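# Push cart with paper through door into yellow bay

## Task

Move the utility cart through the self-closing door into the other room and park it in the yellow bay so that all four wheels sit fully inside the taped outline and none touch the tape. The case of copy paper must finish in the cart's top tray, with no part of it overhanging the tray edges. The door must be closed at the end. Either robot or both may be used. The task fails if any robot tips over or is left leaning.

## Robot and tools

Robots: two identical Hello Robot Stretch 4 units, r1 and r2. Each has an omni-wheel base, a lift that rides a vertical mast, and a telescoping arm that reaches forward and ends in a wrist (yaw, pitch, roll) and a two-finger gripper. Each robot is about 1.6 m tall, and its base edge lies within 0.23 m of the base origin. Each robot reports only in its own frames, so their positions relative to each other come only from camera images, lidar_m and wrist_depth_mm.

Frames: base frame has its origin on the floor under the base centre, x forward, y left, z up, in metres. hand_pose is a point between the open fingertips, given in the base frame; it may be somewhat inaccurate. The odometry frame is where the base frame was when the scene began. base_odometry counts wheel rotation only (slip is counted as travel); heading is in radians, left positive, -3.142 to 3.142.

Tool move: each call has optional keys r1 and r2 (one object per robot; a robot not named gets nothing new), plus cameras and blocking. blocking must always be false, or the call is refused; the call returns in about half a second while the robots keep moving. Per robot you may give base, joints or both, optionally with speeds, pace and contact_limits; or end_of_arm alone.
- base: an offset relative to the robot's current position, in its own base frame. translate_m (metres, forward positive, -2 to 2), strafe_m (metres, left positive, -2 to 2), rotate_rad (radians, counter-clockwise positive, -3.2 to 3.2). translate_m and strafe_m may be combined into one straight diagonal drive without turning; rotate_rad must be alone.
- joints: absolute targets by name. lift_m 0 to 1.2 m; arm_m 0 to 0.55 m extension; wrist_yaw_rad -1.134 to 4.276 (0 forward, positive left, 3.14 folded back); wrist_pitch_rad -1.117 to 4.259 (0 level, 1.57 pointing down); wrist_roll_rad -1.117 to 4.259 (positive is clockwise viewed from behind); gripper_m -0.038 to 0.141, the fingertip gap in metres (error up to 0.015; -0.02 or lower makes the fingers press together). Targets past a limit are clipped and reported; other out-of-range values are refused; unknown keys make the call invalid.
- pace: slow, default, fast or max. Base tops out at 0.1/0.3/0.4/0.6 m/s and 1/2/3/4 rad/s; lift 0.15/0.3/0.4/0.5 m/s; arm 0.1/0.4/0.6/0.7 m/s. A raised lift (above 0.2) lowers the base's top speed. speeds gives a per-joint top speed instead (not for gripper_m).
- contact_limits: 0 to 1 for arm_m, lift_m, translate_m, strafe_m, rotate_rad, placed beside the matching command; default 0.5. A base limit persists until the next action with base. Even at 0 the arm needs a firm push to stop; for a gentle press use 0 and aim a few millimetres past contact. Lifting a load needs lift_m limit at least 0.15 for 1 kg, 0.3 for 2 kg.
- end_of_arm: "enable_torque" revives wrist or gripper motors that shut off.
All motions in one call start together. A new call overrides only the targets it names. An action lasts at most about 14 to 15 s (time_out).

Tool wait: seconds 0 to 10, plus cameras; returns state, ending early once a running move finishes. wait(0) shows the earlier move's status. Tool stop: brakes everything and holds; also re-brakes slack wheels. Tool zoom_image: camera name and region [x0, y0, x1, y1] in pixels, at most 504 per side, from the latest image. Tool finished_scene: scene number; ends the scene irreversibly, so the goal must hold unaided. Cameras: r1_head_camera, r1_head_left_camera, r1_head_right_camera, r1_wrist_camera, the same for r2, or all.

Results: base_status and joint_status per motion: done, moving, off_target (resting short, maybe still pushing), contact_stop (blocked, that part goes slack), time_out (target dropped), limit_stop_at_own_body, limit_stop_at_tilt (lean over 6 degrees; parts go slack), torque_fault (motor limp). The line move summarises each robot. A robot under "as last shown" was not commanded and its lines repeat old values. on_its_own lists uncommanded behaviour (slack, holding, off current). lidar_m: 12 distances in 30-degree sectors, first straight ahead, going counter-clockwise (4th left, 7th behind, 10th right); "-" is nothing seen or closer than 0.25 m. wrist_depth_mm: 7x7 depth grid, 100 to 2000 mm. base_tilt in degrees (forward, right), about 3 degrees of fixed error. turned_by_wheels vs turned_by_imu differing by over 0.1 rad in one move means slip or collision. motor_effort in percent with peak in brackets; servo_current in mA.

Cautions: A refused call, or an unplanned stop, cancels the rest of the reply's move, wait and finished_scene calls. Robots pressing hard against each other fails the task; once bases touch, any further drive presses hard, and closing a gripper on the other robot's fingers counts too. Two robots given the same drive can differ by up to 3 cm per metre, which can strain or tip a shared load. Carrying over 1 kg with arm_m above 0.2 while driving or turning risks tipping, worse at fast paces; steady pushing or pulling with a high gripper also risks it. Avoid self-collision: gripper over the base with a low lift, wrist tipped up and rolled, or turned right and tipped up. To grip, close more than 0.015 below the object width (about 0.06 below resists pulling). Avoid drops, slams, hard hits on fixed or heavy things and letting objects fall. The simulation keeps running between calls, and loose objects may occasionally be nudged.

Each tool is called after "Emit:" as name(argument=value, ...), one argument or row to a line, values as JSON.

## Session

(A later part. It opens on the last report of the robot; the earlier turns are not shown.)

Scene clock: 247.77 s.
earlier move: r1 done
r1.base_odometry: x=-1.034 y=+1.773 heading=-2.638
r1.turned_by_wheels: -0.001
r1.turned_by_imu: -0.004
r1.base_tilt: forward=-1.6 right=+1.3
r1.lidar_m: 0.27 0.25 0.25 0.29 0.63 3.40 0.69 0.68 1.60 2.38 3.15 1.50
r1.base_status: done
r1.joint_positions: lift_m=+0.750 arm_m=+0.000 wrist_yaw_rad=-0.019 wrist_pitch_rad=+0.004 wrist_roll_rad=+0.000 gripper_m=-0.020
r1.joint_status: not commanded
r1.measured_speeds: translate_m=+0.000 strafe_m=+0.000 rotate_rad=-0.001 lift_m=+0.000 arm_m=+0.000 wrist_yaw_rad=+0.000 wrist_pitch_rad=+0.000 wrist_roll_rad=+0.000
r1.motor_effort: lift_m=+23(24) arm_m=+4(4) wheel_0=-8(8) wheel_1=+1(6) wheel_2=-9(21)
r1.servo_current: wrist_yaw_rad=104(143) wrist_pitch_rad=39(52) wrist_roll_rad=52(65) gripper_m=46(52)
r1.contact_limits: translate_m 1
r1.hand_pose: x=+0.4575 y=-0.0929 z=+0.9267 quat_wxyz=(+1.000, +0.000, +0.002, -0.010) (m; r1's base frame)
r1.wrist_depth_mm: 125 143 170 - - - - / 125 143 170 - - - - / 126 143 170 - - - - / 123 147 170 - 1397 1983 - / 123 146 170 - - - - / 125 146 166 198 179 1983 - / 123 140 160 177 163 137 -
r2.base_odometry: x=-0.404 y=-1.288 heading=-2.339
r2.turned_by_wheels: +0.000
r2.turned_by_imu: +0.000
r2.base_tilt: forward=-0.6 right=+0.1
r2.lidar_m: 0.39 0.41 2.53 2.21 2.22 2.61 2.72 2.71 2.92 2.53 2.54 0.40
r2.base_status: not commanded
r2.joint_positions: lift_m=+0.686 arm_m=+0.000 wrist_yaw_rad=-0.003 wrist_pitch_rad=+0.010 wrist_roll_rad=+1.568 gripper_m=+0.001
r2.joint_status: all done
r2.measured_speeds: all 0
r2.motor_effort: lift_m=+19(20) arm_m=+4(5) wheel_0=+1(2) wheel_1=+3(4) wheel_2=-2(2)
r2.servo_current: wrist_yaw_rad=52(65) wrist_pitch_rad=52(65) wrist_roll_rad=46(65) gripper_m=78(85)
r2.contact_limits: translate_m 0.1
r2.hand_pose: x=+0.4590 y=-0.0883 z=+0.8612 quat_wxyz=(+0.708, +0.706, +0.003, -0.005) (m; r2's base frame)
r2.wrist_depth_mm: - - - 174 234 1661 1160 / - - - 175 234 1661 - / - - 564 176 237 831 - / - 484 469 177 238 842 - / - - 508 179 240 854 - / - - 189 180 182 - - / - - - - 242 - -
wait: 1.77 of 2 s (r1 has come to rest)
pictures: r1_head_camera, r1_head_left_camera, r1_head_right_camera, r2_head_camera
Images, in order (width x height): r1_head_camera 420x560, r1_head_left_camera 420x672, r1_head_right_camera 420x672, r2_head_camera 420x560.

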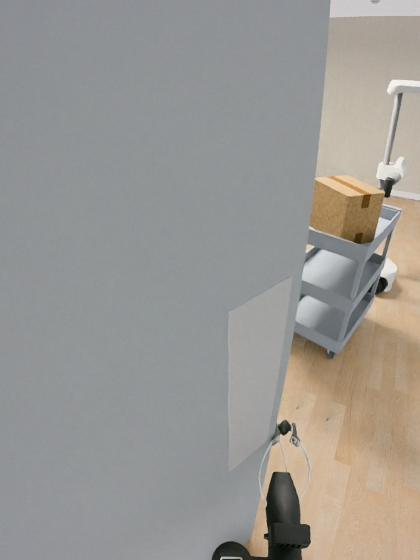

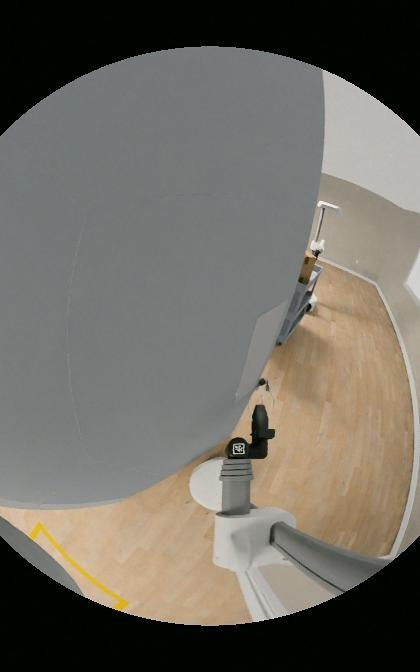

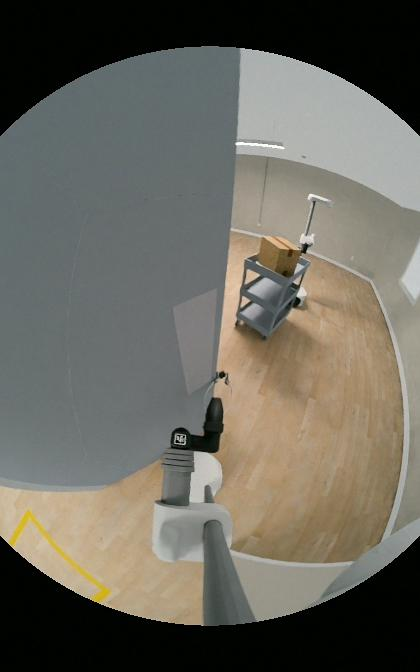

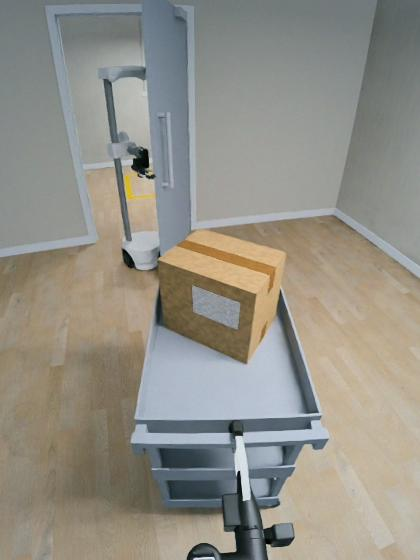

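Emit:
move(
  blocking=false,
  r1={"base":{"translate_m":0.3,"strafe_m":-0.15},"contact_limits":{"translate_m":1.0}},
)

Emit:
wait(
  seconds=2.2,
  cameras=["r1_head_left_camera","r1_head_right_camera","r2_head_camera"],
)

Scene clock: 252.63 s.
move: r1 moving
r1.base_odometry: x=-1.069 y=+1.772 heading=-2.638
r1.turned_by_wheels: +0.000
r1.turned_by_imu: -0.001
r1.base_tilt: forward=-1.6 right=+1.3
r1.lidar_m: 0.26 0.25 0.25 0.29 0.59 3.44 0.71 0.69 1.70 2.41 3.16 1.44
r1.base_status: translate_m moving; strafe_m moving
r1.joint_positions: lift_m=+0.750 arm_m=+0.000 wrist_yaw_rad=-0.018 wrist_pitch_rad=+0.004 wrist_roll_rad=+0.000 gripper_m=-0.020
r1.joint_status: not commanded
r1.measured_speeds: translate_m=+0.125 strafe_m=-0.058 rotate_rad=-0.003 lift_m=+0.000 arm_m=+0.000 wrist_yaw_rad=+0.000 wrist_pitch_rad=+0.000 wrist_roll_rad=+0.000
r1.motor_effort: lift_m=+24(24) arm_m=+4(4) wheel_0=+7(7) wheel_1=+3(4) wheel_2=-13(20)
r1.servo_current: wrist_yaw_rad=91(117) wrist_pitch_rad=39(52) wrist_roll_rad=46(59) gripper_m=46(46)
r1.contact_limits: translate_m 1
r1.hand_pose: x=+0.4577 y=-0.0925 z=+0.9267 quat_wxyz=(+1.000, +0.000, +0.002, -0.009) (m; r1's base frame)
r1.wrist_depth_mm: 124 142 162 - - - - / 125 142 166 - - - - / 125 142 166 - - - - / 122 146 166 - 1397 1308 - / 125 146 165 - - - - / 124 145 165 200 179 1756 - / 122 136 165 185 159 - -
r2: as last shown
r2.base_tilt: forward=-0.8 right=+0.1
r2.lidar_m: 0.41 0.43 2.55 2.23 2.23 2.62 2.73 2.70 2.90 2.53 2.54 0.44
r2.motor_effort: lift_m=+20(20) arm_m=+4(4) wheel_0=+2(2) wheel_1=+3(4) wheel_2=-2(2)
r2.servo_current: wrist_yaw_rad=46(59) wrist_pitch_rad=59(65) wrist_roll_rad=46(59) gripper_m=78(85)
r2.contact_limits: translate_m 0.1
r2.wrist_depth_mm: - - - 173 233 1661 1160 / - - - 175 235 1618 - / - - 564 177 236 842 - / - 480 469 177 238 842 - / - - 508 179 240 842 - / - - 189 180 182 - - / - - - - 242 - -
pictures: none

Scene clock: 254.60 s.
earlier move: r1 done
r1.base_odometry: x=-1.369 y=+1.760 heading=-2.637
r1.turned_by_wheels: +0.001
r1.turned_by_imu: +0.000
r1.base_tilt: forward=-1.6 right=+1.3
r1.lidar_m: 1.26 0.25 0.25 0.25 0.44 3.75 0.92 1.11 2.33 2.39 3.14 1.16
r1.base_status: done
r1.joint_positions: lift_m=+0.750 arm_m=+0.000 wrist_yaw_rad=-0.003 wrist_pitch_rad=+0.004 wrist_roll_rad=+0.000 gripper_m=-0.020
r1.joint_status: not commanded
r1.measured_speeds: all 0
r1.motor_effort: lift_m=+21(24) arm_m=+4(4) wheel_0=+3(17) wheel_1=+7(16) wheel_2=-2(20)
r1.servo_current: wrist_yaw_rad=52(117) wrist_pitch_rad=39(52) wrist_roll_rad=52(65) gripper_m=39(52)
r1.contact_limits: translate_m 1
r1.hand_pose: x=+0.4590 y=-0.0882 z=+0.9270 quat_wxyz=(+1.000, +0.000, +0.002, -0.001) (m; r1's base frame)
r1.wrist_depth_mm: - - - - - - - / - - - - - - - / - - - - - - - / - - - - 1160 960 - / - - - - 1576 946 - / - - - 193 1537 - - / - - 178 180 143 - 1708
r2.base_odometry: x=-0.404 y=-1.288 heading=-2.339
r2.turned_by_wheels: +0.000
r2.turned_by_imu: +0.000
r2.base_tilt: forward=-0.7 right=+0.1
r2.lidar_m: 0.41 0.43 2.53 2.22 2.22 2.63 2.71 2.73 2.89 2.54 2.55 0.44
r2.base_status: not commanded
r2.joint_positions: lift_m=+0.686 arm_m=+0.000 wrist_yaw_rad=-0.003 wrist_pitch_rad=+0.010 wrist_roll_rad=+1.568 gripper_m=+0.001
r2.joint_status: not commanded
r2.measured_speeds: all 0
r2.motor_effort: lift_m=+19(20) arm_m=+4(4) wheel_0=+1(2) wheel_1=+3(4) wheel_2=-2(2)
r2.servo_current: wrist_yaw_rad=52(59) wrist_pitch_rad=52(65) wrist_roll_rad=46(59) gripper_m=78(85)
r2.contact_limits: translate_m 0.1
r2.hand_pose: x=+0.4590 y=-0.0883 z=+0.8612 quat_wxyz=(+0.708, +0.706, +0.003, -0.005) (m; r2's base frame)
r2.wrist_depth_mm: - - - 174 233 1618 1160 / - - - 175 234 1661 - / - - 559 176 236 831 - / - 484 469 178 238 831 - / - - 508 179 239 842 - / - - 189 180 182 - - / - - - - 242 - -
wait: 1.97 of 2.2 s (r1 has come to rest)
pictures: r1_head_left_camera, r1_head_right_camera, r2_head_camera
Images, in order (width x height): r1_head_left_camera 420x672, r1_head_right_camera 420x672, r2_head_camera 420x560.

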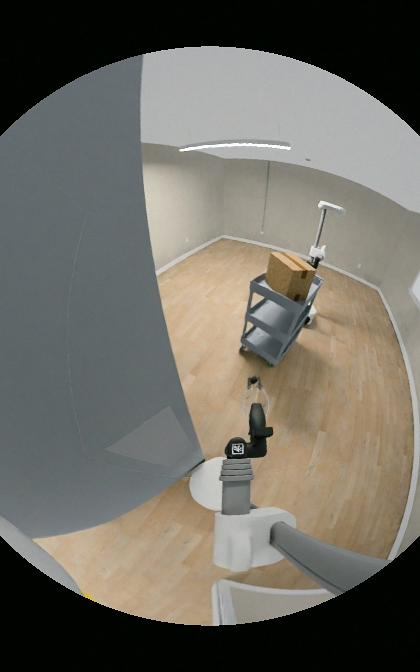

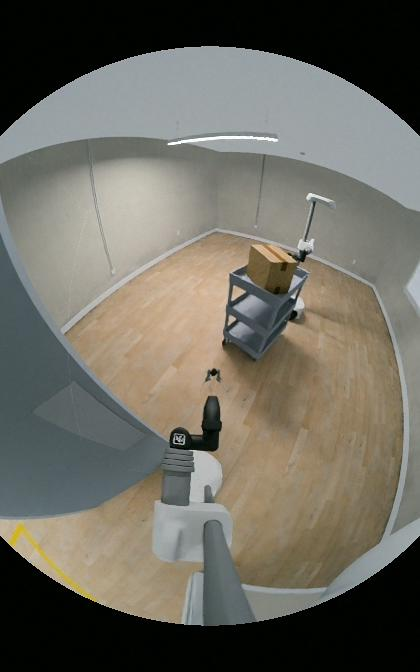

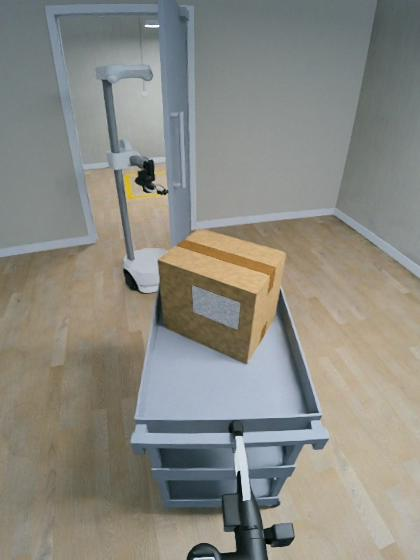

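Emit:
move(
  blocking=false,
  r1={"base":{"rotate_rad":-0.5}},
)

Emit:
wait(
  seconds=1.5,
)

Emit:
move(
  blocking=false,
  r1={"base":{"strafe_m":0.3,"translate_m":0.03},"contact_limits":{"strafe_m":1.0}},
)

Emit:
wait(
  seconds=2.3,
  cameras=["r1_head_left_camera","r1_head_right_camera","r2_head_camera","r2_wrist_camera"],
)

Scene clock: 265.37 s.
move: r1 moving
r1.base_odometry: x=-1.369 y=+1.760 heading=-2.890
r1.turned_by_wheels: -0.252
r1.turned_by_imu: -0.253
r1.base_tilt: forward=-1.6 right=+1.2
r1.lidar_m: 1.17 2.88 2.51 0.25 0.30 0.89 0.97 0.92 1.58 2.33 2.63 1.40
r1.base_status: rotate_rad moving
r1.joint_positions: lift_m=+0.750 arm_m=+0.000 wrist_yaw_rad=-0.002 wrist_pitch_rad=+0.004 wrist_roll_rad=+0.000 gripper_m=-0.020
r1.joint_status: not commanded
r1.measured_speeds: translate_m=+0.002 strafe_m=+0.002 rotate_rad=-0.974 lift_m=+0.000 arm_m=+0.000 wrist_yaw_rad=+0.000 wrist_pitch_rad=+0.000 wrist_roll_rad=+0.000
r1.motor_effort: lift_m=+21(21) arm_m=+4(4) wheel_0=+8(11) wheel_1=+11(12) wheel_2=+4(5)
r1.servo_current: wrist_yaw_rad=46(65) wrist_pitch_rad=39(52) wrist_roll_rad=39(59) gripper_m=46(52)
r1.hand_pose: x=+0.4591 y=-0.0881 z=+0.9270 quat_wxyz=(+1.000, +0.000, +0.002, -0.001) (m; r1's base frame)
r1.wrist_depth_mm: - - - - - - - / - - - - - - - / - - - - - - - / - - - 1160 1060 - - / - - - 1255 1042 - - / - - - 191 179 - - / - - 172 127 143 - -
r2: as last shown
r2.lidar_m: 0.39 0.43 2.54 2.22 2.20 2.61 2.69 2.72 2.88 2.54 2.54 0.44
r2.servo_current: wrist_yaw_rad=52(59) wrist_pitch_rad=59(65) wrist_roll_rad=52(52) gripper_m=78(85)
r2.contact_limits: translate_m 0.1
r2.wrist_depth_mm: - - - 174 233 1618 1138 / - - - 175 235 1661 - / - - 569 176 237 842 - / - 484 469 178 237 842 - / - - 508 179 239 842 - / - - 190 180 182 - - / - - - - 243 - -
pictures: none

Scene clock: 266.17 s.
earlier move: r1 done
r1.base_odometry: x=-1.369 y=+1.760 heading=-3.137
r1.turned_by_wheels: -0.247
r1.turned_by_imu: -0.249
r1.base_tilt: forward=-1.6 right=+1.3
r1.lidar_m: 1.16 1.28 0.25 0.25 0.25 0.43 3.85 0.92 1.14 2.33 2.39 3.21
r1.base_status: done
r1.joint_positions: lift_m=+0.750 arm_m=+0.000 wrist_yaw_rad=-0.002 wrist_pitch_rad=+0.004 wrist_roll_rad=+0.000 gripper_m=-0.020
r1.joint_status: not commanded
r1.measured_speeds: all 0
r1.motor_effort: lift_m=+21(21) arm_m=+4(4) wheel_0=+1(11) wheel_1=+7(12) wheel_2=-3(5)
r1.servo_current: wrist_yaw_rad=39(65) wrist_pitch_rad=39(52) wrist_roll_rad=33(65) gripper_m=46(52)
r1.hand_pose: x=+0.4591 y=-0.0881 z=+0.9270 quat_wxyz=(+1.000, +0.000, +0.002, -0.001) (m; r1's base frame)
r1.wrist_depth_mm: - - - - - - - / - - - - - - - / - - - - - - - / - - 1042 - - - - / - - 1008 - - - - / - - 189 191 - - - / - 141 164 148 144 - -
r2.base_odometry: x=-0.404 y=-1.288 heading=-2.339
r2.turned_by_wheels: +0.000
r2.turned_by_imu: +0.000
r2.base_tilt: forward=-0.7 right=+0.1
r2.lidar_m: 0.40 0.43 2.53 2.21 2.21 2.63 2.72 2.72 2.88 2.53 2.54 0.43
r2.base_status: not commanded
r2.joint_positions: lift_m=+0.686 arm_m=+0.000 wrist_yaw_rad=-0.003 wrist_pitch_rad=+0.010 wrist_roll_rad=+1.568 gripper_m=+0.001
r2.joint_status: not commanded
r2.measured_speeds: all 0
r2.motor_effort: lift_m=+19(20) arm_m=+4(4) wheel_0=+1(2) wheel_1=+3(4) wheel_2=-2(2)
r2.servo_current: wrist_yaw_rad=39(65) wrist_pitch_rad=59(65) wrist_roll_rad=46(59) gripper_m=78(85)
r2.contact_limits: translate_m 0.1
r2.hand_pose: x=+0.4590 y=-0.0883 z=+0.8612 quat_wxyz=(+0.708, +0.706, +0.003, -0.005) (m; r2's base frame)
r2.wrist_depth_mm: - - - 174 233 1661 1138 / - - - 175 235 1618 - / - - 564 176 237 842 - / - 480 469 177 236 854 - / - - 508 179 240 842 - / - - 189 180 182 - - / - - - - 242 - -
wait: 0.80 of 1.5 s (r1 has come to rest)
pictures: none

Scene clock: 266.67 s.
move: r1 moving
r1.base_odometry: x=-1.373 y=+1.726 heading=-3.137
r1.turned_by_wheels: +0.000
r1.turned_by_imu: +0.000
r1.base_tilt: forward=-1.6 right=+1.3
r1.lidar_m: 1.14 1.29 2.54 0.25 0.25 0.40 3.87 0.95 1.15 2.34 2.43 3.28
r1.base_status: translate_m moving; strafe_m moving
r1.joint_positions: lift_m=+0.750 arm_m=+0.000 wrist_yaw_rad=-0.002 wrist_pitch_rad=+0.004 wrist_roll_rad=+0.000 gripper_m=-0.020
r1.joint_status: not commanded
r1.measured_speeds: translate_m=+0.012 strafe_m=+0.132 rotate_rad=+0.002 lift_m=+0.000 arm_m=+0.000 wrist_yaw_rad=+0.000 wrist_pitch_rad=+0.000 wrist_roll_rad=+0.000
r1.motor_effort: lift_m=+21(21) arm_m=+4(4) wheel_0=-15(17) wheel_1=+14(17) wheel_2=-5(5)
r1.servo_current: wrist_yaw_rad=46(59) wrist_pitch_rad=46(52) wrist_roll_rad=52(65) gripper_m=46(46)
r1.contact_limits: strafe_m 1
r1.hand_pose: x=+0.4591 y=-0.0881 z=+0.9270 quat_wxyz=(+1.000, +0.000, +0.002, -0.001) (m; r1's base frame)
r1.wrist_depth_mm: - - - - - - - / - - - - - - - / - - - - - - - / - - 1060 - - - - / - - 1008 - - - - / - - 189 191 - - - / - 142 165 148 143 - -
r2: as last shown
r2.base_tilt: forward=-0.6 right=+0.1
r2.lidar_m: 0.42 0.41 2.52 2.21 2.22 2.65 2.73 2.72 2.90 2.54 2.54 0.43
r2.servo_current: wrist_yaw_rad=52(59) wrist_pitch_rad=59(65) wrist_roll_rad=39(52) gripper_m=72(85)
r2.contact_limits: translate_m 0.1
r2.wrist_depth_mm: - - - 174 233 1661 1160 / - - - 175 235 1661 - / - - 569 177 236 831 - / - 484 469 178 238 842 - / - - 512 179 240 854 - / - - 189 180 182 - - / - - - - 243 - -
pictures: none

Scene clock: 268.57 s.
earlier move: r1 done
r1.base_odometry: x=-1.398 y=+1.460 heading=-3.137
r1.turned_by_wheels: +0.000
r1.turned_by_imu: +0.002
r1.base_tilt: forward=-1.6 right=+1.3
r1.lidar_m: 1.15 3.12 0.25 - 0.25 0.28 0.74 1.13 1.18 2.64 2.69 3.61
r1.base_status: done
r1.joint_positions: lift_m=+0.750 arm_m=+0.000 wrist_yaw_rad=-0.002 wrist_pitch_rad=+0.004 wrist_roll_rad=+0.000 gripper_m=-0.020
r1.joint_status: not commanded
r1.measured_speeds: all 0
r1.motor_effort: lift_m=+21(21) arm_m=+4(4) wheel_0=-3(19) wheel_1=+5(17) wheel_2=-2(5)
r1.servo_current: wrist_yaw_rad=39(65) wrist_pitch_rad=46(52) wrist_roll_rad=52(65) gripper_m=39(52)
r1.contact_limits: strafe_m 1
r1.hand_pose: x=+0.4591 y=-0.0881 z=+0.9270 quat_wxyz=(+1.000, +0.000, +0.002, -0.001) (m; r1's base frame)
r1.wrist_depth_mm: - - - - - - - / - - - - - - - / - - - - - - - / - - - 1008 - - - / - - - 1042 - - - / - - 1008 190 - - - / - - 164 127 143 - -
r2.base_odometry: x=-0.404 y=-1.288 heading=-2.339
r2.turned_by_wheels: +0.000
r2.turned_by_imu: +0.000
r2.base_tilt: forward=-0.7 right=+0.0
r2.lidar_m: 0.41 0.41 2.54 2.20 2.22 2.63 2.72 2.71 2.89 2.52 2.54 0.43
r2.base_status: not commanded
r2.joint_positions: lift_m=+0.686 arm_m=+0.000 wrist_yaw_rad=-0.003 wrist_pitch_rad=+0.010 wrist_roll_rad=+1.568 gripper_m=+0.001
r2.joint_status: not commanded
r2.measured_speeds: all 0
r2.motor_effort: lift_m=+19(20) arm_m=+4(4) wheel_0=+1(2) wheel_1=+4(4) wheel_2=-2(2)
r2.servo_current: wrist_yaw_rad=59(65) wrist_pitch_rad=52(65) wrist_roll_rad=52(65) gripper_m=78(85)
r2.contact_limits: translate_m 0.1
r2.hand_pose: x=+0.4590 y=-0.0883 z=+0.8612 quat_wxyz=(+0.708, +0.706, +0.003, -0.005) (m; r2's base frame)
r2.wrist_depth_mm: - - - 174 234 1618 1160 / - - - 176 235 1661 - / - - 569 177 236 831 - / - 480 466 178 238 842 - / - - 508 179 238 854 - / - - 189 180 183 - - / - - - - 243 - -
wait: 1.90 of 2.3 s (r1 has come to rest)
pictures: r1_head_left_camera, r1_head_right_camera, r2_head_camera, r2_wrist_camera
Images, in order (width x height): r1_head_left_camera 420x672, r1_head_right_camera 420x672, r2_head_camera 420x560, r2_wrist_camera 616x392.

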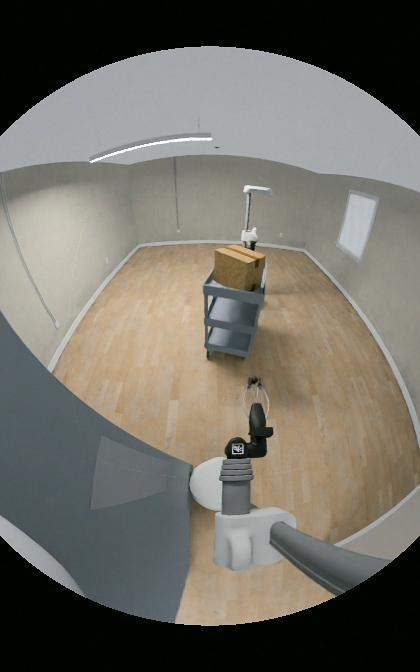

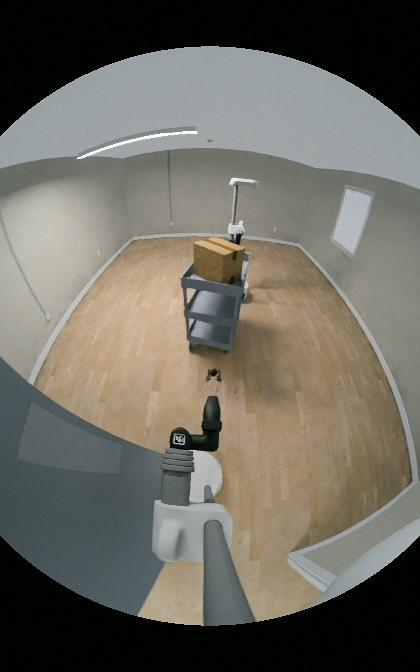

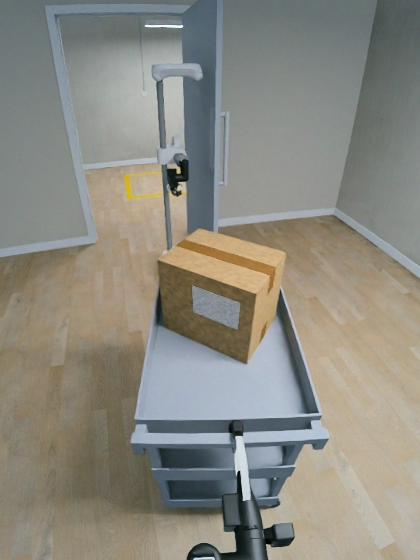

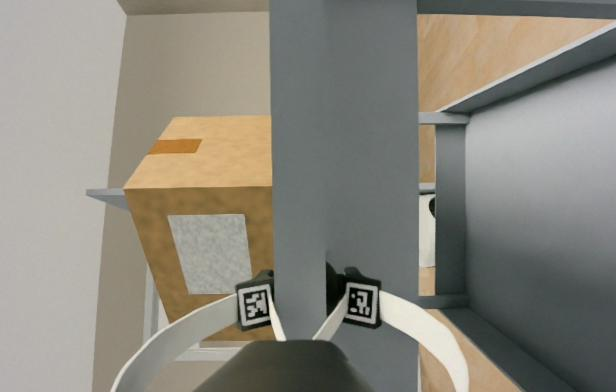

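Emit:
move(
  blocking=false,
  r1={"base":{"strafe_m":0.32,"translate_m":-0.12},"contact_limits":{"strafe_m":1.0}},
)

Emit:
wait(
  seconds=2.6,
  cameras=["r1_head_left_camera","r1_head_right_camera","r2_head_camera","r2_head_left_camera","r2_wrist_camera"],
)

Scene clock: 274.53 s.
move: r1 moving
r1.base_odometry: x=-1.387 y=+1.430 heading=-3.137
r1.turned_by_wheels: +0.000
r1.turned_by_imu: +0.000
r1.base_tilt: forward=-1.6 right=+1.3
r1.lidar_m: 1.15 3.08 0.25 - 0.25 0.27 0.64 1.15 1.16 2.65 2.73 3.66
r1.base_status: translate_m moving; strafe_m moving
r1.joint_positions: lift_m=+0.750 arm_m=+0.000 wrist_yaw_rad=-0.002 wrist_pitch_rad=+0.004 wrist_roll_rad=+0.000 gripper_m=-0.020
r1.joint_status: not commanded
r1.measured_speeds: translate_m=-0.042 strafe_m=+0.114 rotate_rad=+0.002 lift_m=+0.000 arm_m=+0.000 wrist_yaw_rad=+0.000 wrist_pitch_rad=+0.000 wrist_roll_rad=+0.000
r1.motor_effort: lift_m=+21(21) arm_m=+4(4) wheel_0=-18(19) wheel_1=+10(12) wheel_2=+6(6)
r1.servo_current: wrist_yaw_rad=39(65) wrist_pitch_rad=46(46) wrist_roll_rad=46(52) gripper_m=39(46)
r1.contact_limits: strafe_m 1
r1.hand_pose: x=+0.4591 y=-0.0881 z=+0.9270 quat_wxyz=(+1.000, +0.000, +0.002, -0.001) (m; r1's base frame)
r1.wrist_depth_mm: - - - - - - - / - - - - - - - / - - - - - - - / - - - 1060 - - - / - - - 1098 - - - / - - 1008 191 - - - / - - 164 127 143 - -
r2: as last shown
r2.base_tilt: forward=-0.6 right=+0.1
r2.lidar_m: 0.39 0.43 2.53 2.19 2.23 2.61 2.73 2.71 2.90 2.55 2.55 0.43
r2.motor_effort: lift_m=+19(19) arm_m=+4(4) wheel_0=+1(2) wheel_1=+3(4) wheel_2=-2(2)
r2.servo_current: wrist_yaw_rad=46(59) wrist_pitch_rad=59(59) wrist_roll_rad=46(59) gripper_m=78(85)
r2.contact_limits: translate_m 0.1
r2.wrist_depth_mm: - - - 174 232 1618 1160 / - - - 175 235 1661 - / - - 564 176 236 842 - / - 484 469 177 237 854 - / - - 517 179 240 854 - / - - 189 180 183 - - / - - - - 241 - -
pictures: none

Scene clock: 276.43 s.
earlier move: r1 contact_stop
r1.base_odometry: x=-1.301 y=+1.222 heading=+3.122
r1.turned_by_wheels: -0.024
r1.turned_by_imu: -0.120
r1.base_tilt: forward=-1.6 right=+1.3
r1.lidar_m: 1.23 3.33 0.25 0.25 - 0.25 0.35 3.80 1.20 2.04 2.80 3.45
r1.base_status: translate_m contact_stop (by the wheels' count: -0.096 of -0.120); strafe_m contact_stop (by the wheels' count: +0.238 of +0.320)
r1.joint_positions: lift_m=+0.750 arm_m=+0.000 wrist_yaw_rad=+0.000 wrist_pitch_rad=+0.002 wrist_roll_rad=+0.000 gripper_m=-0.020
r1.joint_status: not commanded
r1.measured_speeds: all 0
r1.on_its_own: the wheels are slack since a contact_stop
r1.motor_effort: lift_m=+20(21) arm_m=-4(4) wheel_0=+0(33) wheel_1=+0(27) wheel_2=+0(21)
r1.servo_current: wrist_yaw_rad=46(65) wrist_pitch_rad=39(52) wrist_roll_rad=39(65) gripper_m=39(46)
r1.contact_limits: strafe_m 1
r1.hand_pose: x=+0.4593 y=-0.0875 z=+0.9274 quat_wxyz=(+1.000, +0.000, +0.001, +0.000) (m; r1's base frame)
r1.wrist_depth_mm: - - - - - - - / - - - - - - - / - - - - - - - / - - - 1118 - - - / - - - 1182 - - - / - - 1078 191 - - - / - - 164 126 143 - -
r2.base_odometry: x=-0.404 y=-1.288 heading=-2.339
r2.turned_by_wheels: +0.000
r2.turned_by_imu: +0.000
r2.base_tilt: forward=-0.7 right=+0.1
r2.lidar_m: 0.41 0.43 2.52 2.19 2.22 2.64 2.71 2.75 2.89 2.52 2.55 0.43
r2.base_status: not commanded
r2.joint_positions: lift_m=+0.686 arm_m=+0.000 wrist_yaw_rad=-0.003 wrist_pitch_rad=+0.010 wrist_roll_rad=+1.568 gripper_m=+0.001
r2.joint_status: not commanded
r2.measured_speeds: all 0
r2.motor_effort: lift_m=+19(20) arm_m=+4(5) wheel_0=+1(2) wheel_1=+4(4) wheel_2=-2(2)
r2.servo_current: wrist_yaw_rad=46(65) wrist_pitch_rad=52(65) wrist_roll_rad=26(65) gripper_m=72(85)
r2.contact_limits: translate_m 0.1
r2.hand_pose: x=+0.4590 y=-0.0883 z=+0.8612 quat_wxyz=(+0.708, +0.706, +0.003, -0.005) (m; r2's base frame)
r2.wrist_depth_mm: - - - 173 233 1618 1138 / - - - 175 234 1661 - / - - 559 176 237 842 - / - 480 469 178 238 854 - / - - 508 179 239 854 - / - - 189 180 182 - - / - - - - 244 - -
wait: 1.90 of 2.6 s (r1 has come to rest)
pictures: r1_head_left_camera, r1_head_right_camera, r2_head_camera, r2_head_left_camera, r2_wrist_camera
Images, in order (width x height): r1_head_left_camera 420x672, r1_head_right_camera 420x672, r2_head_camera 420x560, r2_head_left_camera 420x672, r2_wrist_camera 616x392.

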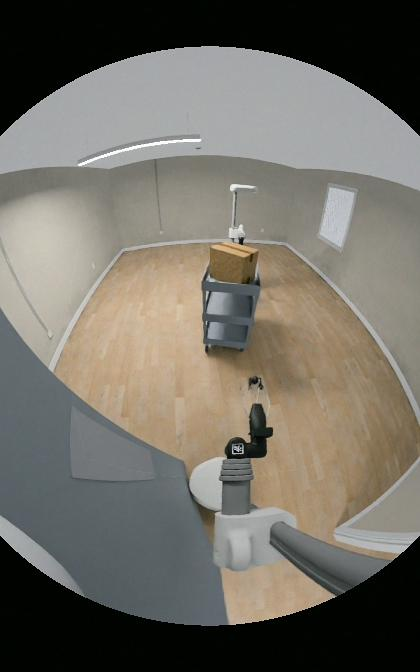

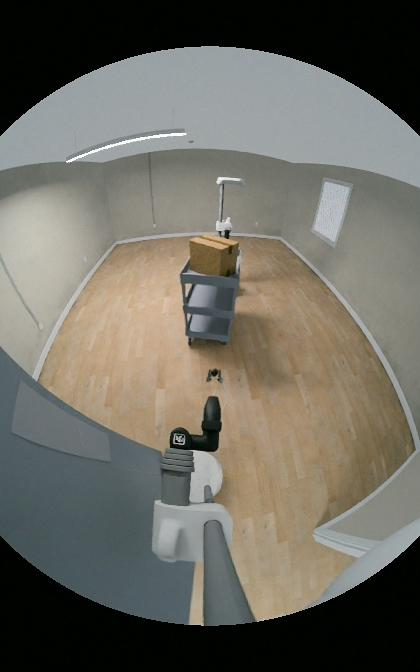

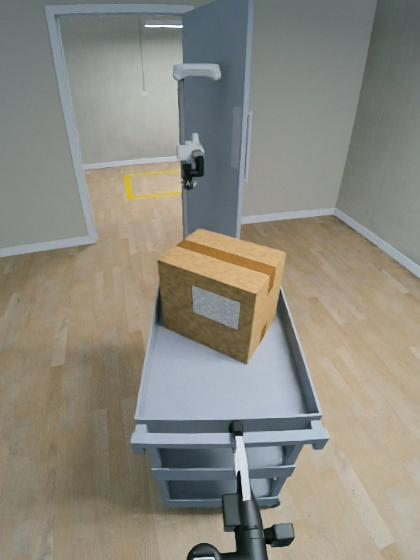

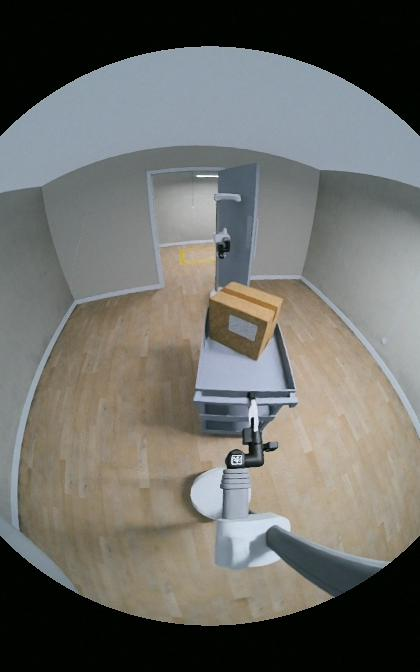

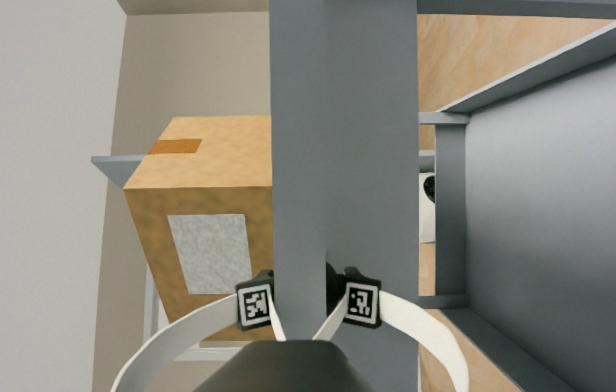

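Emit:
move(
  blocking=false,
  r1={"base":{"strafe_m":0.005},"contact_limits":{"strafe_m":1.0}},
  r2={"base":{"translate_m":0.1,"strafe_m":-0.1},"pace":"slow","contact_limits":{"translate_m":0.6}},
)

Emit:
wait(
  seconds=1,
)

Emit:
wait(
  seconds=2.5,
  cameras=["r2_head_camera","r2_head_left_camera","r2_wrist_camera","r1_head_left_camera"],
)

Scene clock: 326.03 s.
move: r1 moving; r2 moving
r1.base_odometry: x=-1.301 y=+1.218 heading=+3.122
r1.turned_by_wheels: +0.001
r1.turned_by_imu: +0.000
r1.base_tilt: forward=-1.6 right=+1.3
r1.lidar_m: 1.23 3.33 0.25 0.25 - 0.25 0.37 3.79 1.22 2.03 2.80 3.44
r1.base_status: strafe_m moving
r1.joint_positions: lift_m=+0.750 arm_m=+0.000 wrist_yaw_rad=+0.000 wrist_pitch_rad=+0.002 wrist_roll_rad=+0.000 gripper_m=-0.020
r1.joint_status: not commanded
r1.measured_speeds: all 0
r1.motor_effort: lift_m=+20(20) arm_m=-4(4) wheel_0=-17(19) wheel_1=+16(17) wheel_2=+8(8)
r1.servo_current: wrist_yaw_rad=46(65) wrist_pitch_rad=46(46) wrist_roll_rad=52(65) gripper_m=39(52)
r1.contact_limits: strafe_m 1
r1.hand_pose: x=+0.4593 y=-0.0875 z=+0.9274 quat_wxyz=(+1.000, +0.000, +0.001, +0.000) (m; r1's base frame)
r1.wrist_depth_mm: - - - - - - - / - - - - - - - / - - - - - - - / - - - 1118 - - - / - - - 1160 - - - / - - 1060 191 - - - / - - 164 147 143 - -
r2.base_odometry: x=-0.417 y=-1.288 heading=-2.340
r2.turned_by_wheels: -0.001
r2.turned_by_imu: +0.000
r2.base_tilt: forward=-0.7 right=+0.1
r2.lidar_m: 0.38 0.42 2.54 2.22 2.24 2.64 2.73 2.72 2.86 2.51 2.52 0.44
r2.base_status: translate_m moving; strafe_m moving
r2.joint_positions: lift_m=+0.686 arm_m=+0.000 wrist_yaw_rad=-0.003 wrist_pitch_rad=+0.010 wrist_roll_rad=+1.568 gripper_m=+0.001
r2.joint_status: not commanded
r2.measured_speeds: translate_m=+0.035 strafe_m=-0.035 rotate_rad=+0.000 lift_m=+0.000 arm_m=+0.000 wrist_yaw_rad=+0.000 wrist_pitch_rad=+0.000 wrist_roll_rad=+0.000
r2.motor_effort: lift_m=+19(20) arm_m=+4(4) wheel_0=+10(11) wheel_1=-6(6) wheel_2=-11(11)
r2.servo_current: wrist_yaw_rad=52(59) wrist_pitch_rad=59(59) wrist_roll_rad=39(52) gripper_m=65(78)
r2.contact_limits: translate_m 0.6
r2.hand_pose: x=+0.4590 y=-0.0883 z=+0.8612 quat_wxyz=(+0.708, +0.706, +0.003, -0.005) (m; r2's base frame)
r2.wrist_depth_mm: - - - 174 235 1537 1160 / - - - 175 236 1708 - / - - 580 176 236 820 - / - 492 469 177 238 831 - / - - 504 178 238 842 - / - - 188 178 183 - - / - - - - 240 - -
pictures: none

Scene clock: 326.10 s.
earlier move: r1 done; r2 moving
r1.base_odometry: x=-1.301 y=+1.218 heading=+3.122
r1.turned_by_wheels: +0.000
r1.turned_by_imu: +0.000
r1.base_tilt: forward=-1.5 right=+1.3
r1.lidar_m: 1.24 3.33 0.25 0.25 - 0.25 0.36 3.77 1.22 2.05 2.80 3.44
r1.base_status: done
r1.joint_positions: lift_m=+0.750 arm_m=+0.000 wrist_yaw_rad=+0.000 wrist_pitch_rad=+0.002 wrist_roll_rad=+0.000 gripper_m=-0.020
r1.joint_status: not commanded
r1.measured_speeds: all 0
r1.motor_effort: lift_m=+20(20) arm_m=-4(4) wheel_0=-19(19) wheel_1=+17(18) wheel_2=+8(8)
r1.servo_current: wrist_yaw_rad=46(65) wrist_pitch_rad=46(46) wrist_roll_rad=46(65) gripper_m=39(52)
r1.contact_limits: strafe_m 1
r1.hand_pose: x=+0.4593 y=-0.0875 z=+0.9274 quat_wxyz=(+1.000, +0.000, +0.001, +0.000) (m; r1's base frame)
r1.wrist_depth_mm: - - - - - - - / - - - - - - - / - - - - - - - / - - - 1098 - - - / - - - 1160 - - - / - - 1098 191 - - - / - - 164 127 144 - -
r2.base_odometry: x=-0.420 y=-1.288 heading=-2.340
r2.turned_by_wheels: +0.000
r2.turned_by_imu: +0.000
r2.base_tilt: forward=-0.7 right=+0.1
r2.lidar_m: 0.39 0.40 2.58 2.23 2.22 2.64 2.72 2.73 2.89 2.53 2.52 0.42
r2.base_status: translate_m moving; strafe_m moving
r2.joint_positions: lift_m=+0.686 arm_m=+0.000 wrist_yaw_rad=-0.003 wrist_pitch_rad=+0.010 wrist_roll_rad=+1.568 gripper_m=+0.001
r2.joint_status: not commanded
r2.measured_speeds: translate_m=+0.041 strafe_m=-0.040 rotate_rad=+0.000 lift_m=+0.000 arm_m=+0.000 wrist_yaw_rad=+0.000 wrist_pitch_rad=+0.000 wrist_roll_rad=+0.000
r2.motor_effort: lift_m=+19(20) arm_m=+4(4) wheel_0=+11(11) wheel_1=-4(6) wheel_2=-11(11)
r2.servo_current: wrist_yaw_rad=39(59) wrist_pitch_rad=59(59) wrist_roll_rad=46(52) gripper_m=72(78)
r2.contact_limits: translate_m 0.6
r2.hand_pose: x=+0.4590 y=-0.0883 z=+0.8612 quat_wxyz=(+0.708, +0.706, +0.003, -0.005) (m; r2's base frame)
r2.wrist_depth_mm: - - - 175 236 1537 1138 / - - - 176 236 1661 - / - - 580 176 236 809 - / - 492 466 178 237 842 - / - - 504 178 238 842 - / - - 188 178 182 - - / - - - - 241 - -
wait: 0.07 of 1 s (r1 has come to rest)
pictures: none

Scene clock: 328.20 s.
earlier move: r2 done
r1.base_odometry: x=-1.301 y=+1.218 heading=+3.122
r1.turned_by_wheels: +0.000
r1.turned_by_imu: +0.000
r1.base_tilt: forward=-1.6 right=+1.3
r1.lidar_m: 1.16 3.31 0.25 0.25 - 0.25 0.36 3.78 1.21 2.03 2.77 3.43
r1.base_status: done
r1.joint_positions: lift_m=+0.750 arm_m=+0.000 wrist_yaw_rad=+0.000 wrist_pitch_rad=+0.002 wrist_roll_rad=+0.000 gripper_m=-0.020
r1.joint_status: not commanded
r1.measured_speeds: all 0
r1.motor_effort: lift_m=+20(20) arm_m=-4(4) wheel_0=-18(20) wheel_1=+17(18) wheel_2=+8(9)
r1.servo_current: wrist_yaw_rad=59(65) wrist_pitch_rad=39(46) wrist_roll_rad=52(72) gripper_m=46(52)
r1.contact_limits: strafe_m 1
r1.hand_pose: x=+0.4593 y=-0.0875 z=+0.9274 quat_wxyz=(+1.000, +0.000, +0.001, +0.000) (m; r1's base frame)
r1.wrist_depth_mm: - - - - - - - / - - - - - - - / - - - - - - - / - - - 1042 - - - / - - - - - - - / - - 946 191 - - - / - - 164 127 144 - -
r2.base_odometry: x=-0.545 y=-1.290 heading=-2.340
r2.turned_by_wheels: +0.000
r2.turned_by_imu: +0.001
r2.base_tilt: forward=-0.7 right=+0.1
r2.lidar_m: 0.36 0.39 2.69 2.34 2.36 2.77 2.77 2.80 2.74 2.40 2.43 0.45
r2.base_status: done
r2.joint_positions: lift_m=+0.686 arm_m=+0.000 wrist_yaw_rad=+0.000 wrist_pitch_rad=+0.010 wrist_roll_rad=+1.568 gripper_m=+0.001
r2.joint_status: not commanded
r2.measured_speeds: all 0
r2.motor_effort: lift_m=+19(20) arm_m=+4(5) wheel_0=+6(12) wheel_1=-5(7) wheel_2=-7(13)
r2.servo_current: wrist_yaw_rad=39(59) wrist_pitch_rad=59(65) wrist_roll_rad=59(59) gripper_m=65(78)
r2.contact_limits: translate_m 0.6
r2.hand_pose: x=+0.4592 y=-0.0875 z=+0.8612 quat_wxyz=(+0.708, +0.706, +0.003, -0.004) (m; r2's base frame)
r2.wrist_depth_mm: - - - 247 259 267 279 / - - - 250 254 1618 1160 / - - - 187 249 842 - / - - 525 184 243 809 - / - 488 477 181 238 820 - / - - 188 178 183 - - / - - 544 - 231 - -
wait: 2.10 of 2.5 s (r2 has come to rest)
pictures: r1_head_left_camera, r2_head_camera, r2_head_left_camera, r2_wrist_camera
Images, in order (width x height): r1_head_left_camera 420x672, r2_head_camera 420x560, r2_head_left_camera 420x672, r2_wrist_camera 616x392.

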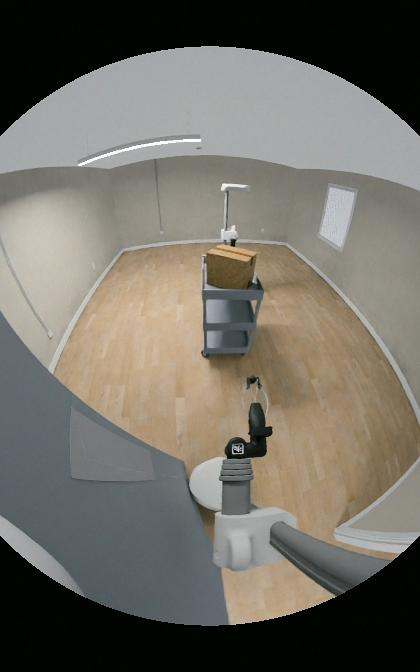

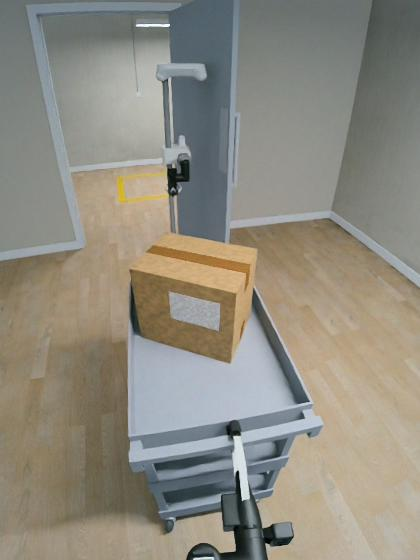

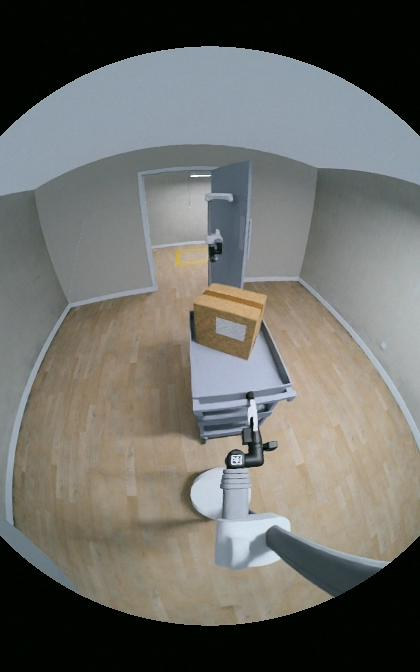

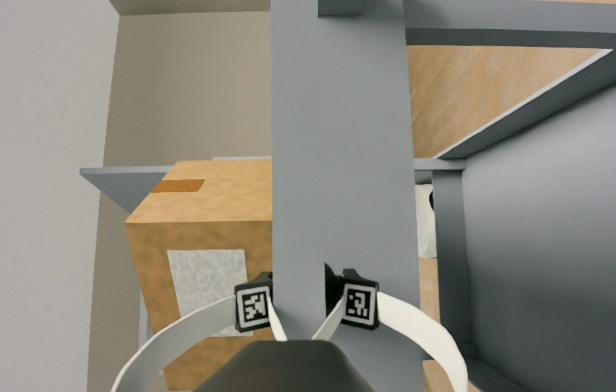

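Emit:
move(
  blocking=false,
  r2={"base":{"translate_m":0.12,"strafe_m":-0.16},"pace":"slow","contact_limits":{"translate_m":0.6}},
)

Emit:
wait(
  seconds=3.5,
)

Emit:
move(
  blocking=false,
  r2={"base":{"rotate_rad":0.3},"pace":"slow","contact_limits":{"rotate_rad":0.6}},
)

Emit:
wait(
  seconds=2,
  cameras=["r2_head_camera","r2_head_left_camera","r2_wrist_camera","r1_head_left_camera"],
)

Scene clock: 352.73 s.
move: r2 moving
r1: as last shown
r1.lidar_m: 1.13 3.34 0.25 0.25 - 0.25 0.37 3.78 1.20 2.01 2.79 3.45
r1.motor_effort: lift_m=+20(20) arm_m=-4(4) wheel_0=-19(19) wheel_1=+17(18) wheel_2=+8(8)
r1.servo_current: wrist_yaw_rad=59(72) wrist_pitch_rad=39(46) wrist_roll_rad=39(59) gripper_m=39(52)
r1.contact_limits: strafe_m 1
r1.wrist_depth_mm: - - - - - - - / - - - - - - - / - - - - - - - / - - - 1025 - - - / - - - - - - - / - - 931 191 - - - / - - 164 127 143 - -
r2.base_odometry: x=-0.558 y=-1.289 heading=-2.340
r2.turned_by_wheels: +0.000
r2.turned_by_imu: +0.001
r2.base_tilt: forward=-0.7 right=+0.1
r2.lidar_m: 0.38 0.39 2.67 2.34 2.34 2.79 2.80 2.81 2.75 2.41 2.38 0.45
r2.base_status: translate_m moving; strafe_m moving
r2.joint_positions: lift_m=+0.686 arm_m=+0.000 wrist_yaw_rad=+0.000 wrist_pitch_rad=+0.010 wrist_roll_rad=+1.568 gripper_m=+0.001
r2.joint_status: not commanded
r2.measured_speeds: translate_m=+0.030 strafe_m=-0.040 rotate_rad=-0.001 lift_m=+0.000 arm_m=+0.000 wrist_yaw_rad=+0.002 wrist_pitch_rad=+0.000 wrist_roll_rad=+0.000
r2.motor_effort: lift_m=+19(20) arm_m=+4(4) wheel_0=+11(12) wheel_1=-3(6) wheel_2=-8(11)
r2.servo_current: wrist_yaw_rad=46(59) wrist_pitch_rad=59(65) wrist_roll_rad=46(59) gripper_m=65(72)
r2.contact_limits: translate_m 0.6
r2.hand_pose: x=+0.4592 y=-0.0875 z=+0.8612 quat_wxyz=(+0.708, +0.706, +0.003, -0.004) (m; r2's base frame)
r2.wrist_depth_mm: - - - 246 260 270 276 / - - - 252 255 1661 1138 / - - - 189 250 1618 - / - - 544 185 244 - - / - 488 473 181 240 842 - / - - 189 177 181 - - / - - 535 - 231 - -
pictures: none

Scene clock: 355.50 s.
earlier move: r2 done
r1.base_odometry: x=-1.301 y=+1.218 heading=+3.122
r1.turned_by_wheels: +0.000
r1.turned_by_imu: +0.000
r1.base_tilt: forward=-1.6 right=+1.3
r1.lidar_m: 1.03 3.35 0.25 0.25 - 0.25 0.38 3.79 1.21 2.02 2.79 3.46
r1.base_status: not commanded
r1.joint_positions: lift_m=+0.750 arm_m=+0.000 wrist_yaw_rad=+0.000 wrist_pitch_rad=+0.002 wrist_roll_rad=+0.000 gripper_m=-0.020
r1.joint_status: not commanded
r1.measured_speeds: all 0
r1.motor_effort: lift_m=+20(20) arm_m=-4(4) wheel_0=-19(19) wheel_1=+18(18) wheel_2=+8(9)
r1.servo_current: wrist_yaw_rad=46(72) wrist_pitch_rad=46(59) wrist_roll_rad=39(65) gripper_m=33(52)
r1.contact_limits: strafe_m 1
r1.hand_pose: x=+0.4593 y=-0.0875 z=+0.9274 quat_wxyz=(+1.000, +0.000, +0.001, +0.000) (m; r1's base frame)
r1.wrist_depth_mm: - - - - - - - / - - - - - - - / - - - - - - - / - - 991 976 - - - / - - 976 976 - - - / - - 187 191 - - - / - - 165 127 144 - -
r2.base_odometry: x=-0.743 y=-1.265 heading=-2.340
r2.turned_by_wheels: +0.000
r2.turned_by_imu: +0.001
r2.base_tilt: forward=-0.7 right=+0.1
r2.lidar_m: 0.32 0.32 2.88 2.52 2.54 2.97 2.87 2.86 2.53 2.25 2.23 0.48
r2.base_status: done
r2.joint_positions: lift_m=+0.686 arm_m=+0.000 wrist_yaw_rad=+0.002 wrist_pitch_rad=+0.010 wrist_roll_rad=+1.569 gripper_m=+0.001
r2.joint_status: not commanded
r2.measured_speeds: all 0
r2.motor_effort: lift_m=+19(20) arm_m=+4(4) wheel_0=+6(14) wheel_1=-5(7) wheel_2=-5(11)
r2.servo_current: wrist_yaw_rad=39(65) wrist_pitch_rad=52(65) wrist_roll_rad=52(59) gripper_m=65(78)
r2.contact_limits: translate_m 0.6
r2.hand_pose: x=+0.4594 y=-0.0869 z=+0.8612 quat_wxyz=(+0.708, +0.706, +0.004, -0.003) (m; r2's base frame)
r2.wrist_depth_mm: - - - 264 - 1618 1138 / - - - 239 319 327 327 / - - - 276 290 1708 1160 / - - - 204 265 1661 - / - - 627 191 245 809 - / - 459 189 177 181 - - / - 462 459 - 219 - -
wait: 2.77 of 3.5 s (r2 has come to rest)
pictures: none

Scene clock: 356.00 s.
move: r2 moving
r1: as last shown
r1.base_tilt: forward=-1.5 right=+1.3
r1.lidar_m: 1.03 3.33 0.25 0.25 - 0.25 0.39 3.81 1.22 2.02 2.78 3.46
r1.motor_effort: lift_m=+20(20) arm_m=-4(4) wheel_0=-19(19) wheel_1=+18(18) wheel_2=+8(8)
r1.servo_current: wrist_yaw_rad=52(59) wrist_pitch_rad=39(52) wrist_roll_rad=52(59) gripper_m=46(46)
r1.contact_limits: strafe_m 1
r1.wrist_depth_mm: - - - - - - - / - - - - - - - / - - - - - - - / - - 991 960 - - - / - - 976 960 - - - / - - 820 191 - - - / - - 165 127 143 - -
r2.base_odometry: x=-0.743 y=-1.265 heading=-2.216
r2.turned_by_wheels: +0.124
r2.turned_by_imu: +0.120
r2.base_tilt: forward=-0.7 right=+0.1
r2.lidar_m: 0.33 0.34 2.70 2.50 2.56 3.05 2.86 2.91 2.42 2.24 2.27 0.45
r2.base_status: rotate_rad moving
r2.joint_positions: lift_m=+0.686 arm_m=+0.000 wrist_yaw_rad=-0.011 wrist_pitch_rad=+0.010 wrist_roll_rad=+1.569 gripper_m=+0.001
r2.joint_status: not commanded
r2.measured_speeds: translate_m=-0.003 strafe_m=+0.000 rotate_rad=+0.484 lift_m=+0.000 arm_m=+0.000 wrist_yaw_rad=-0.036 wrist_pitch_rad=+0.000 wrist_roll_rad=+0.000
r2.motor_effort: lift_m=+19(20) arm_m=+4(4) wheel_0=-13(13) wheel_1=-7(9) wheel_2=-16(16)
r2.servo_current: wrist_yaw_rad=65(65) wrist_pitch_rad=52(65) wrist_roll_rad=52(59) gripper_m=59(72)
r2.contact_limits: rotate_rad 0.6
r2.hand_pose: x=+0.4583 y=-0.0907 z=+0.8612 quat_wxyz=(+0.708, +0.706, +0.000, -0.008) (m; r2's base frame)
r2.wrist_depth_mm: - - - 255 307 1336 1025 / - - - 217 287 1464 1078 / - - - 205 272 1661 500 / - - - 192 254 768 - / - - 492 183 241 831 - / - - 187 173 182 - - / - - 480 - 221 - -
pictures: none

Scene clock: 356.87 s.
earlier move: r2 done
r1.base_odometry: x=-1.301 y=+1.218 heading=+3.122
r1.turned_by_wheels: +0.000
r1.turned_by_imu: +0.000
r1.base_tilt: forward=-1.6 right=+1.3
r1.lidar_m: 1.01 3.32 0.25 0.25 - 0.25 0.38 3.80 1.21 2.03 2.79 1.16
r1.base_status: not commanded
r1.joint_positions: lift_m=+0.750 arm_m=+0.000 wrist_yaw_rad=+0.000 wrist_pitch_rad=+0.002 wrist_roll_rad=+0.000 gripper_m=-0.020
r1.joint_status: not commanded
r1.measured_speeds: all 0
r1.motor_effort: lift_m=+20(20) arm_m=-4(4) wheel_0=-19(19) wheel_1=+18(18) wheel_2=+8(9)
r1.servo_current: wrist_yaw_rad=52(59) wrist_pitch_rad=46(52) wrist_roll_rad=46(59) gripper_m=46(52)
r1.contact_limits: strafe_m 1
r1.hand_pose: x=+0.4593 y=-0.0875 z=+0.9274 quat_wxyz=(+1.000, +0.000, +0.001, +0.000) (m; r1's base frame)
r1.wrist_depth_mm: - - - - - - - / - - - - - - - / - - - - - - - / - - - 904 - - - / - - - 917 - - - / - - 809 191 182 - - / - - 164 127 144 - -
r2.base_odometry: x=-0.743 y=-1.265 heading=-2.042
r2.turned_by_wheels: +0.174
r2.turned_by_imu: +0.170
r2.base_tilt: forward=-0.6 right=+0.1
r2.lidar_m: 0.37 0.41 2.57 2.51 2.64 2.95 2.88 3.01 2.30 2.21 2.38 0.43
r2.base_status: done
r2.joint_positions: lift_m=+0.686 arm_m=+0.000 wrist_yaw_rad=+0.002 wrist_pitch_rad=+0.010 wrist_roll_rad=+1.569 gripper_m=+0.001
r2.joint_status: not commanded
r2.measured_speeds: all 0
r2.motor_effort: lift_m=+19(20) arm_m=+4(4) wheel_0=-6(14) wheel_1=-7(9) wheel_2=-5(19)
r2.servo_current: wrist_yaw_rad=39(78) wrist_pitch_rad=59(65) wrist_roll_rad=39(59) gripper_m=72(72)
r2.contact_limits: rotate_rad 0.6
r2.hand_pose: x=+0.4594 y=-0.0868 z=+0.8612 quat_wxyz=(+0.708, +0.706, +0.004, -0.003) (m; r2's base frame)
r2.wrist_depth_mm: - - - 177 236 1708 1138 / - - - 177 237 1464 - / - - 591 177 237 820 - / - - 469 178 236 842 - / - - 504 178 237 842 - / - - 189 177 183 - - / - - 603 - - 1708 -
wait: 0.87 of 2 s (r2 has come to rest)
pictures: r1_head_left_camera, r2_head_camera, r2_head_left_camera, r2_wrist_camera
Images, in order (width x height): r1_head_left_camera 420x672, r2_head_camera 420x560, r2_head_left_camera 420x672, r2_wrist_camera 616x392.

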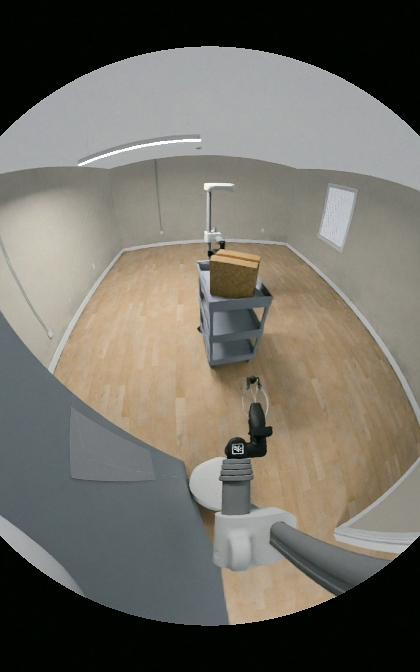

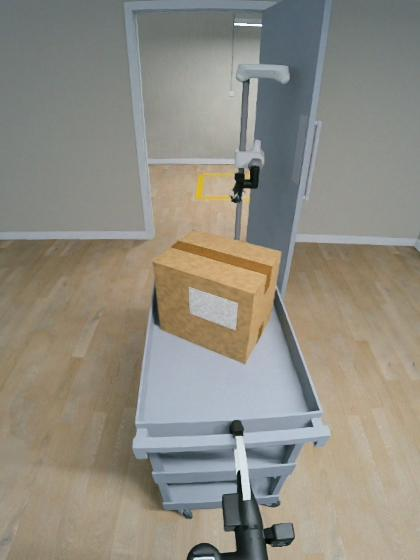

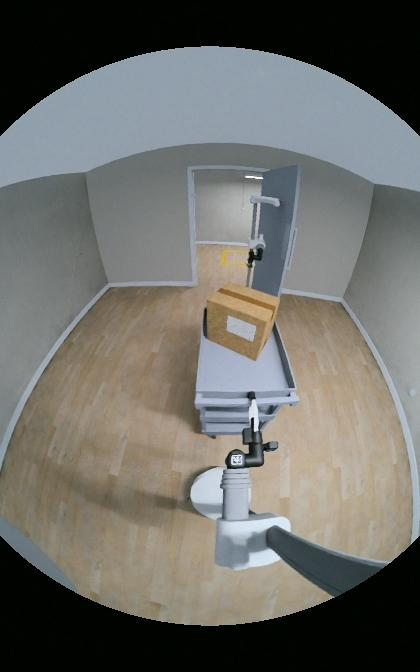

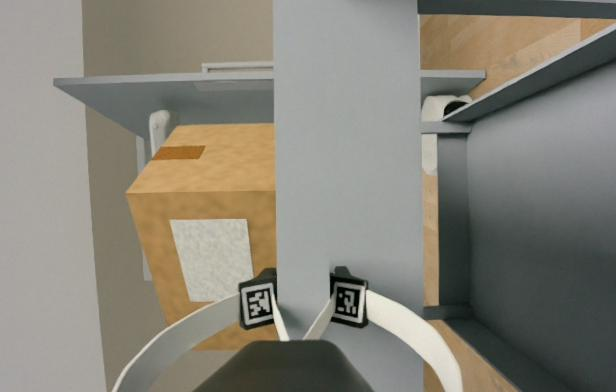

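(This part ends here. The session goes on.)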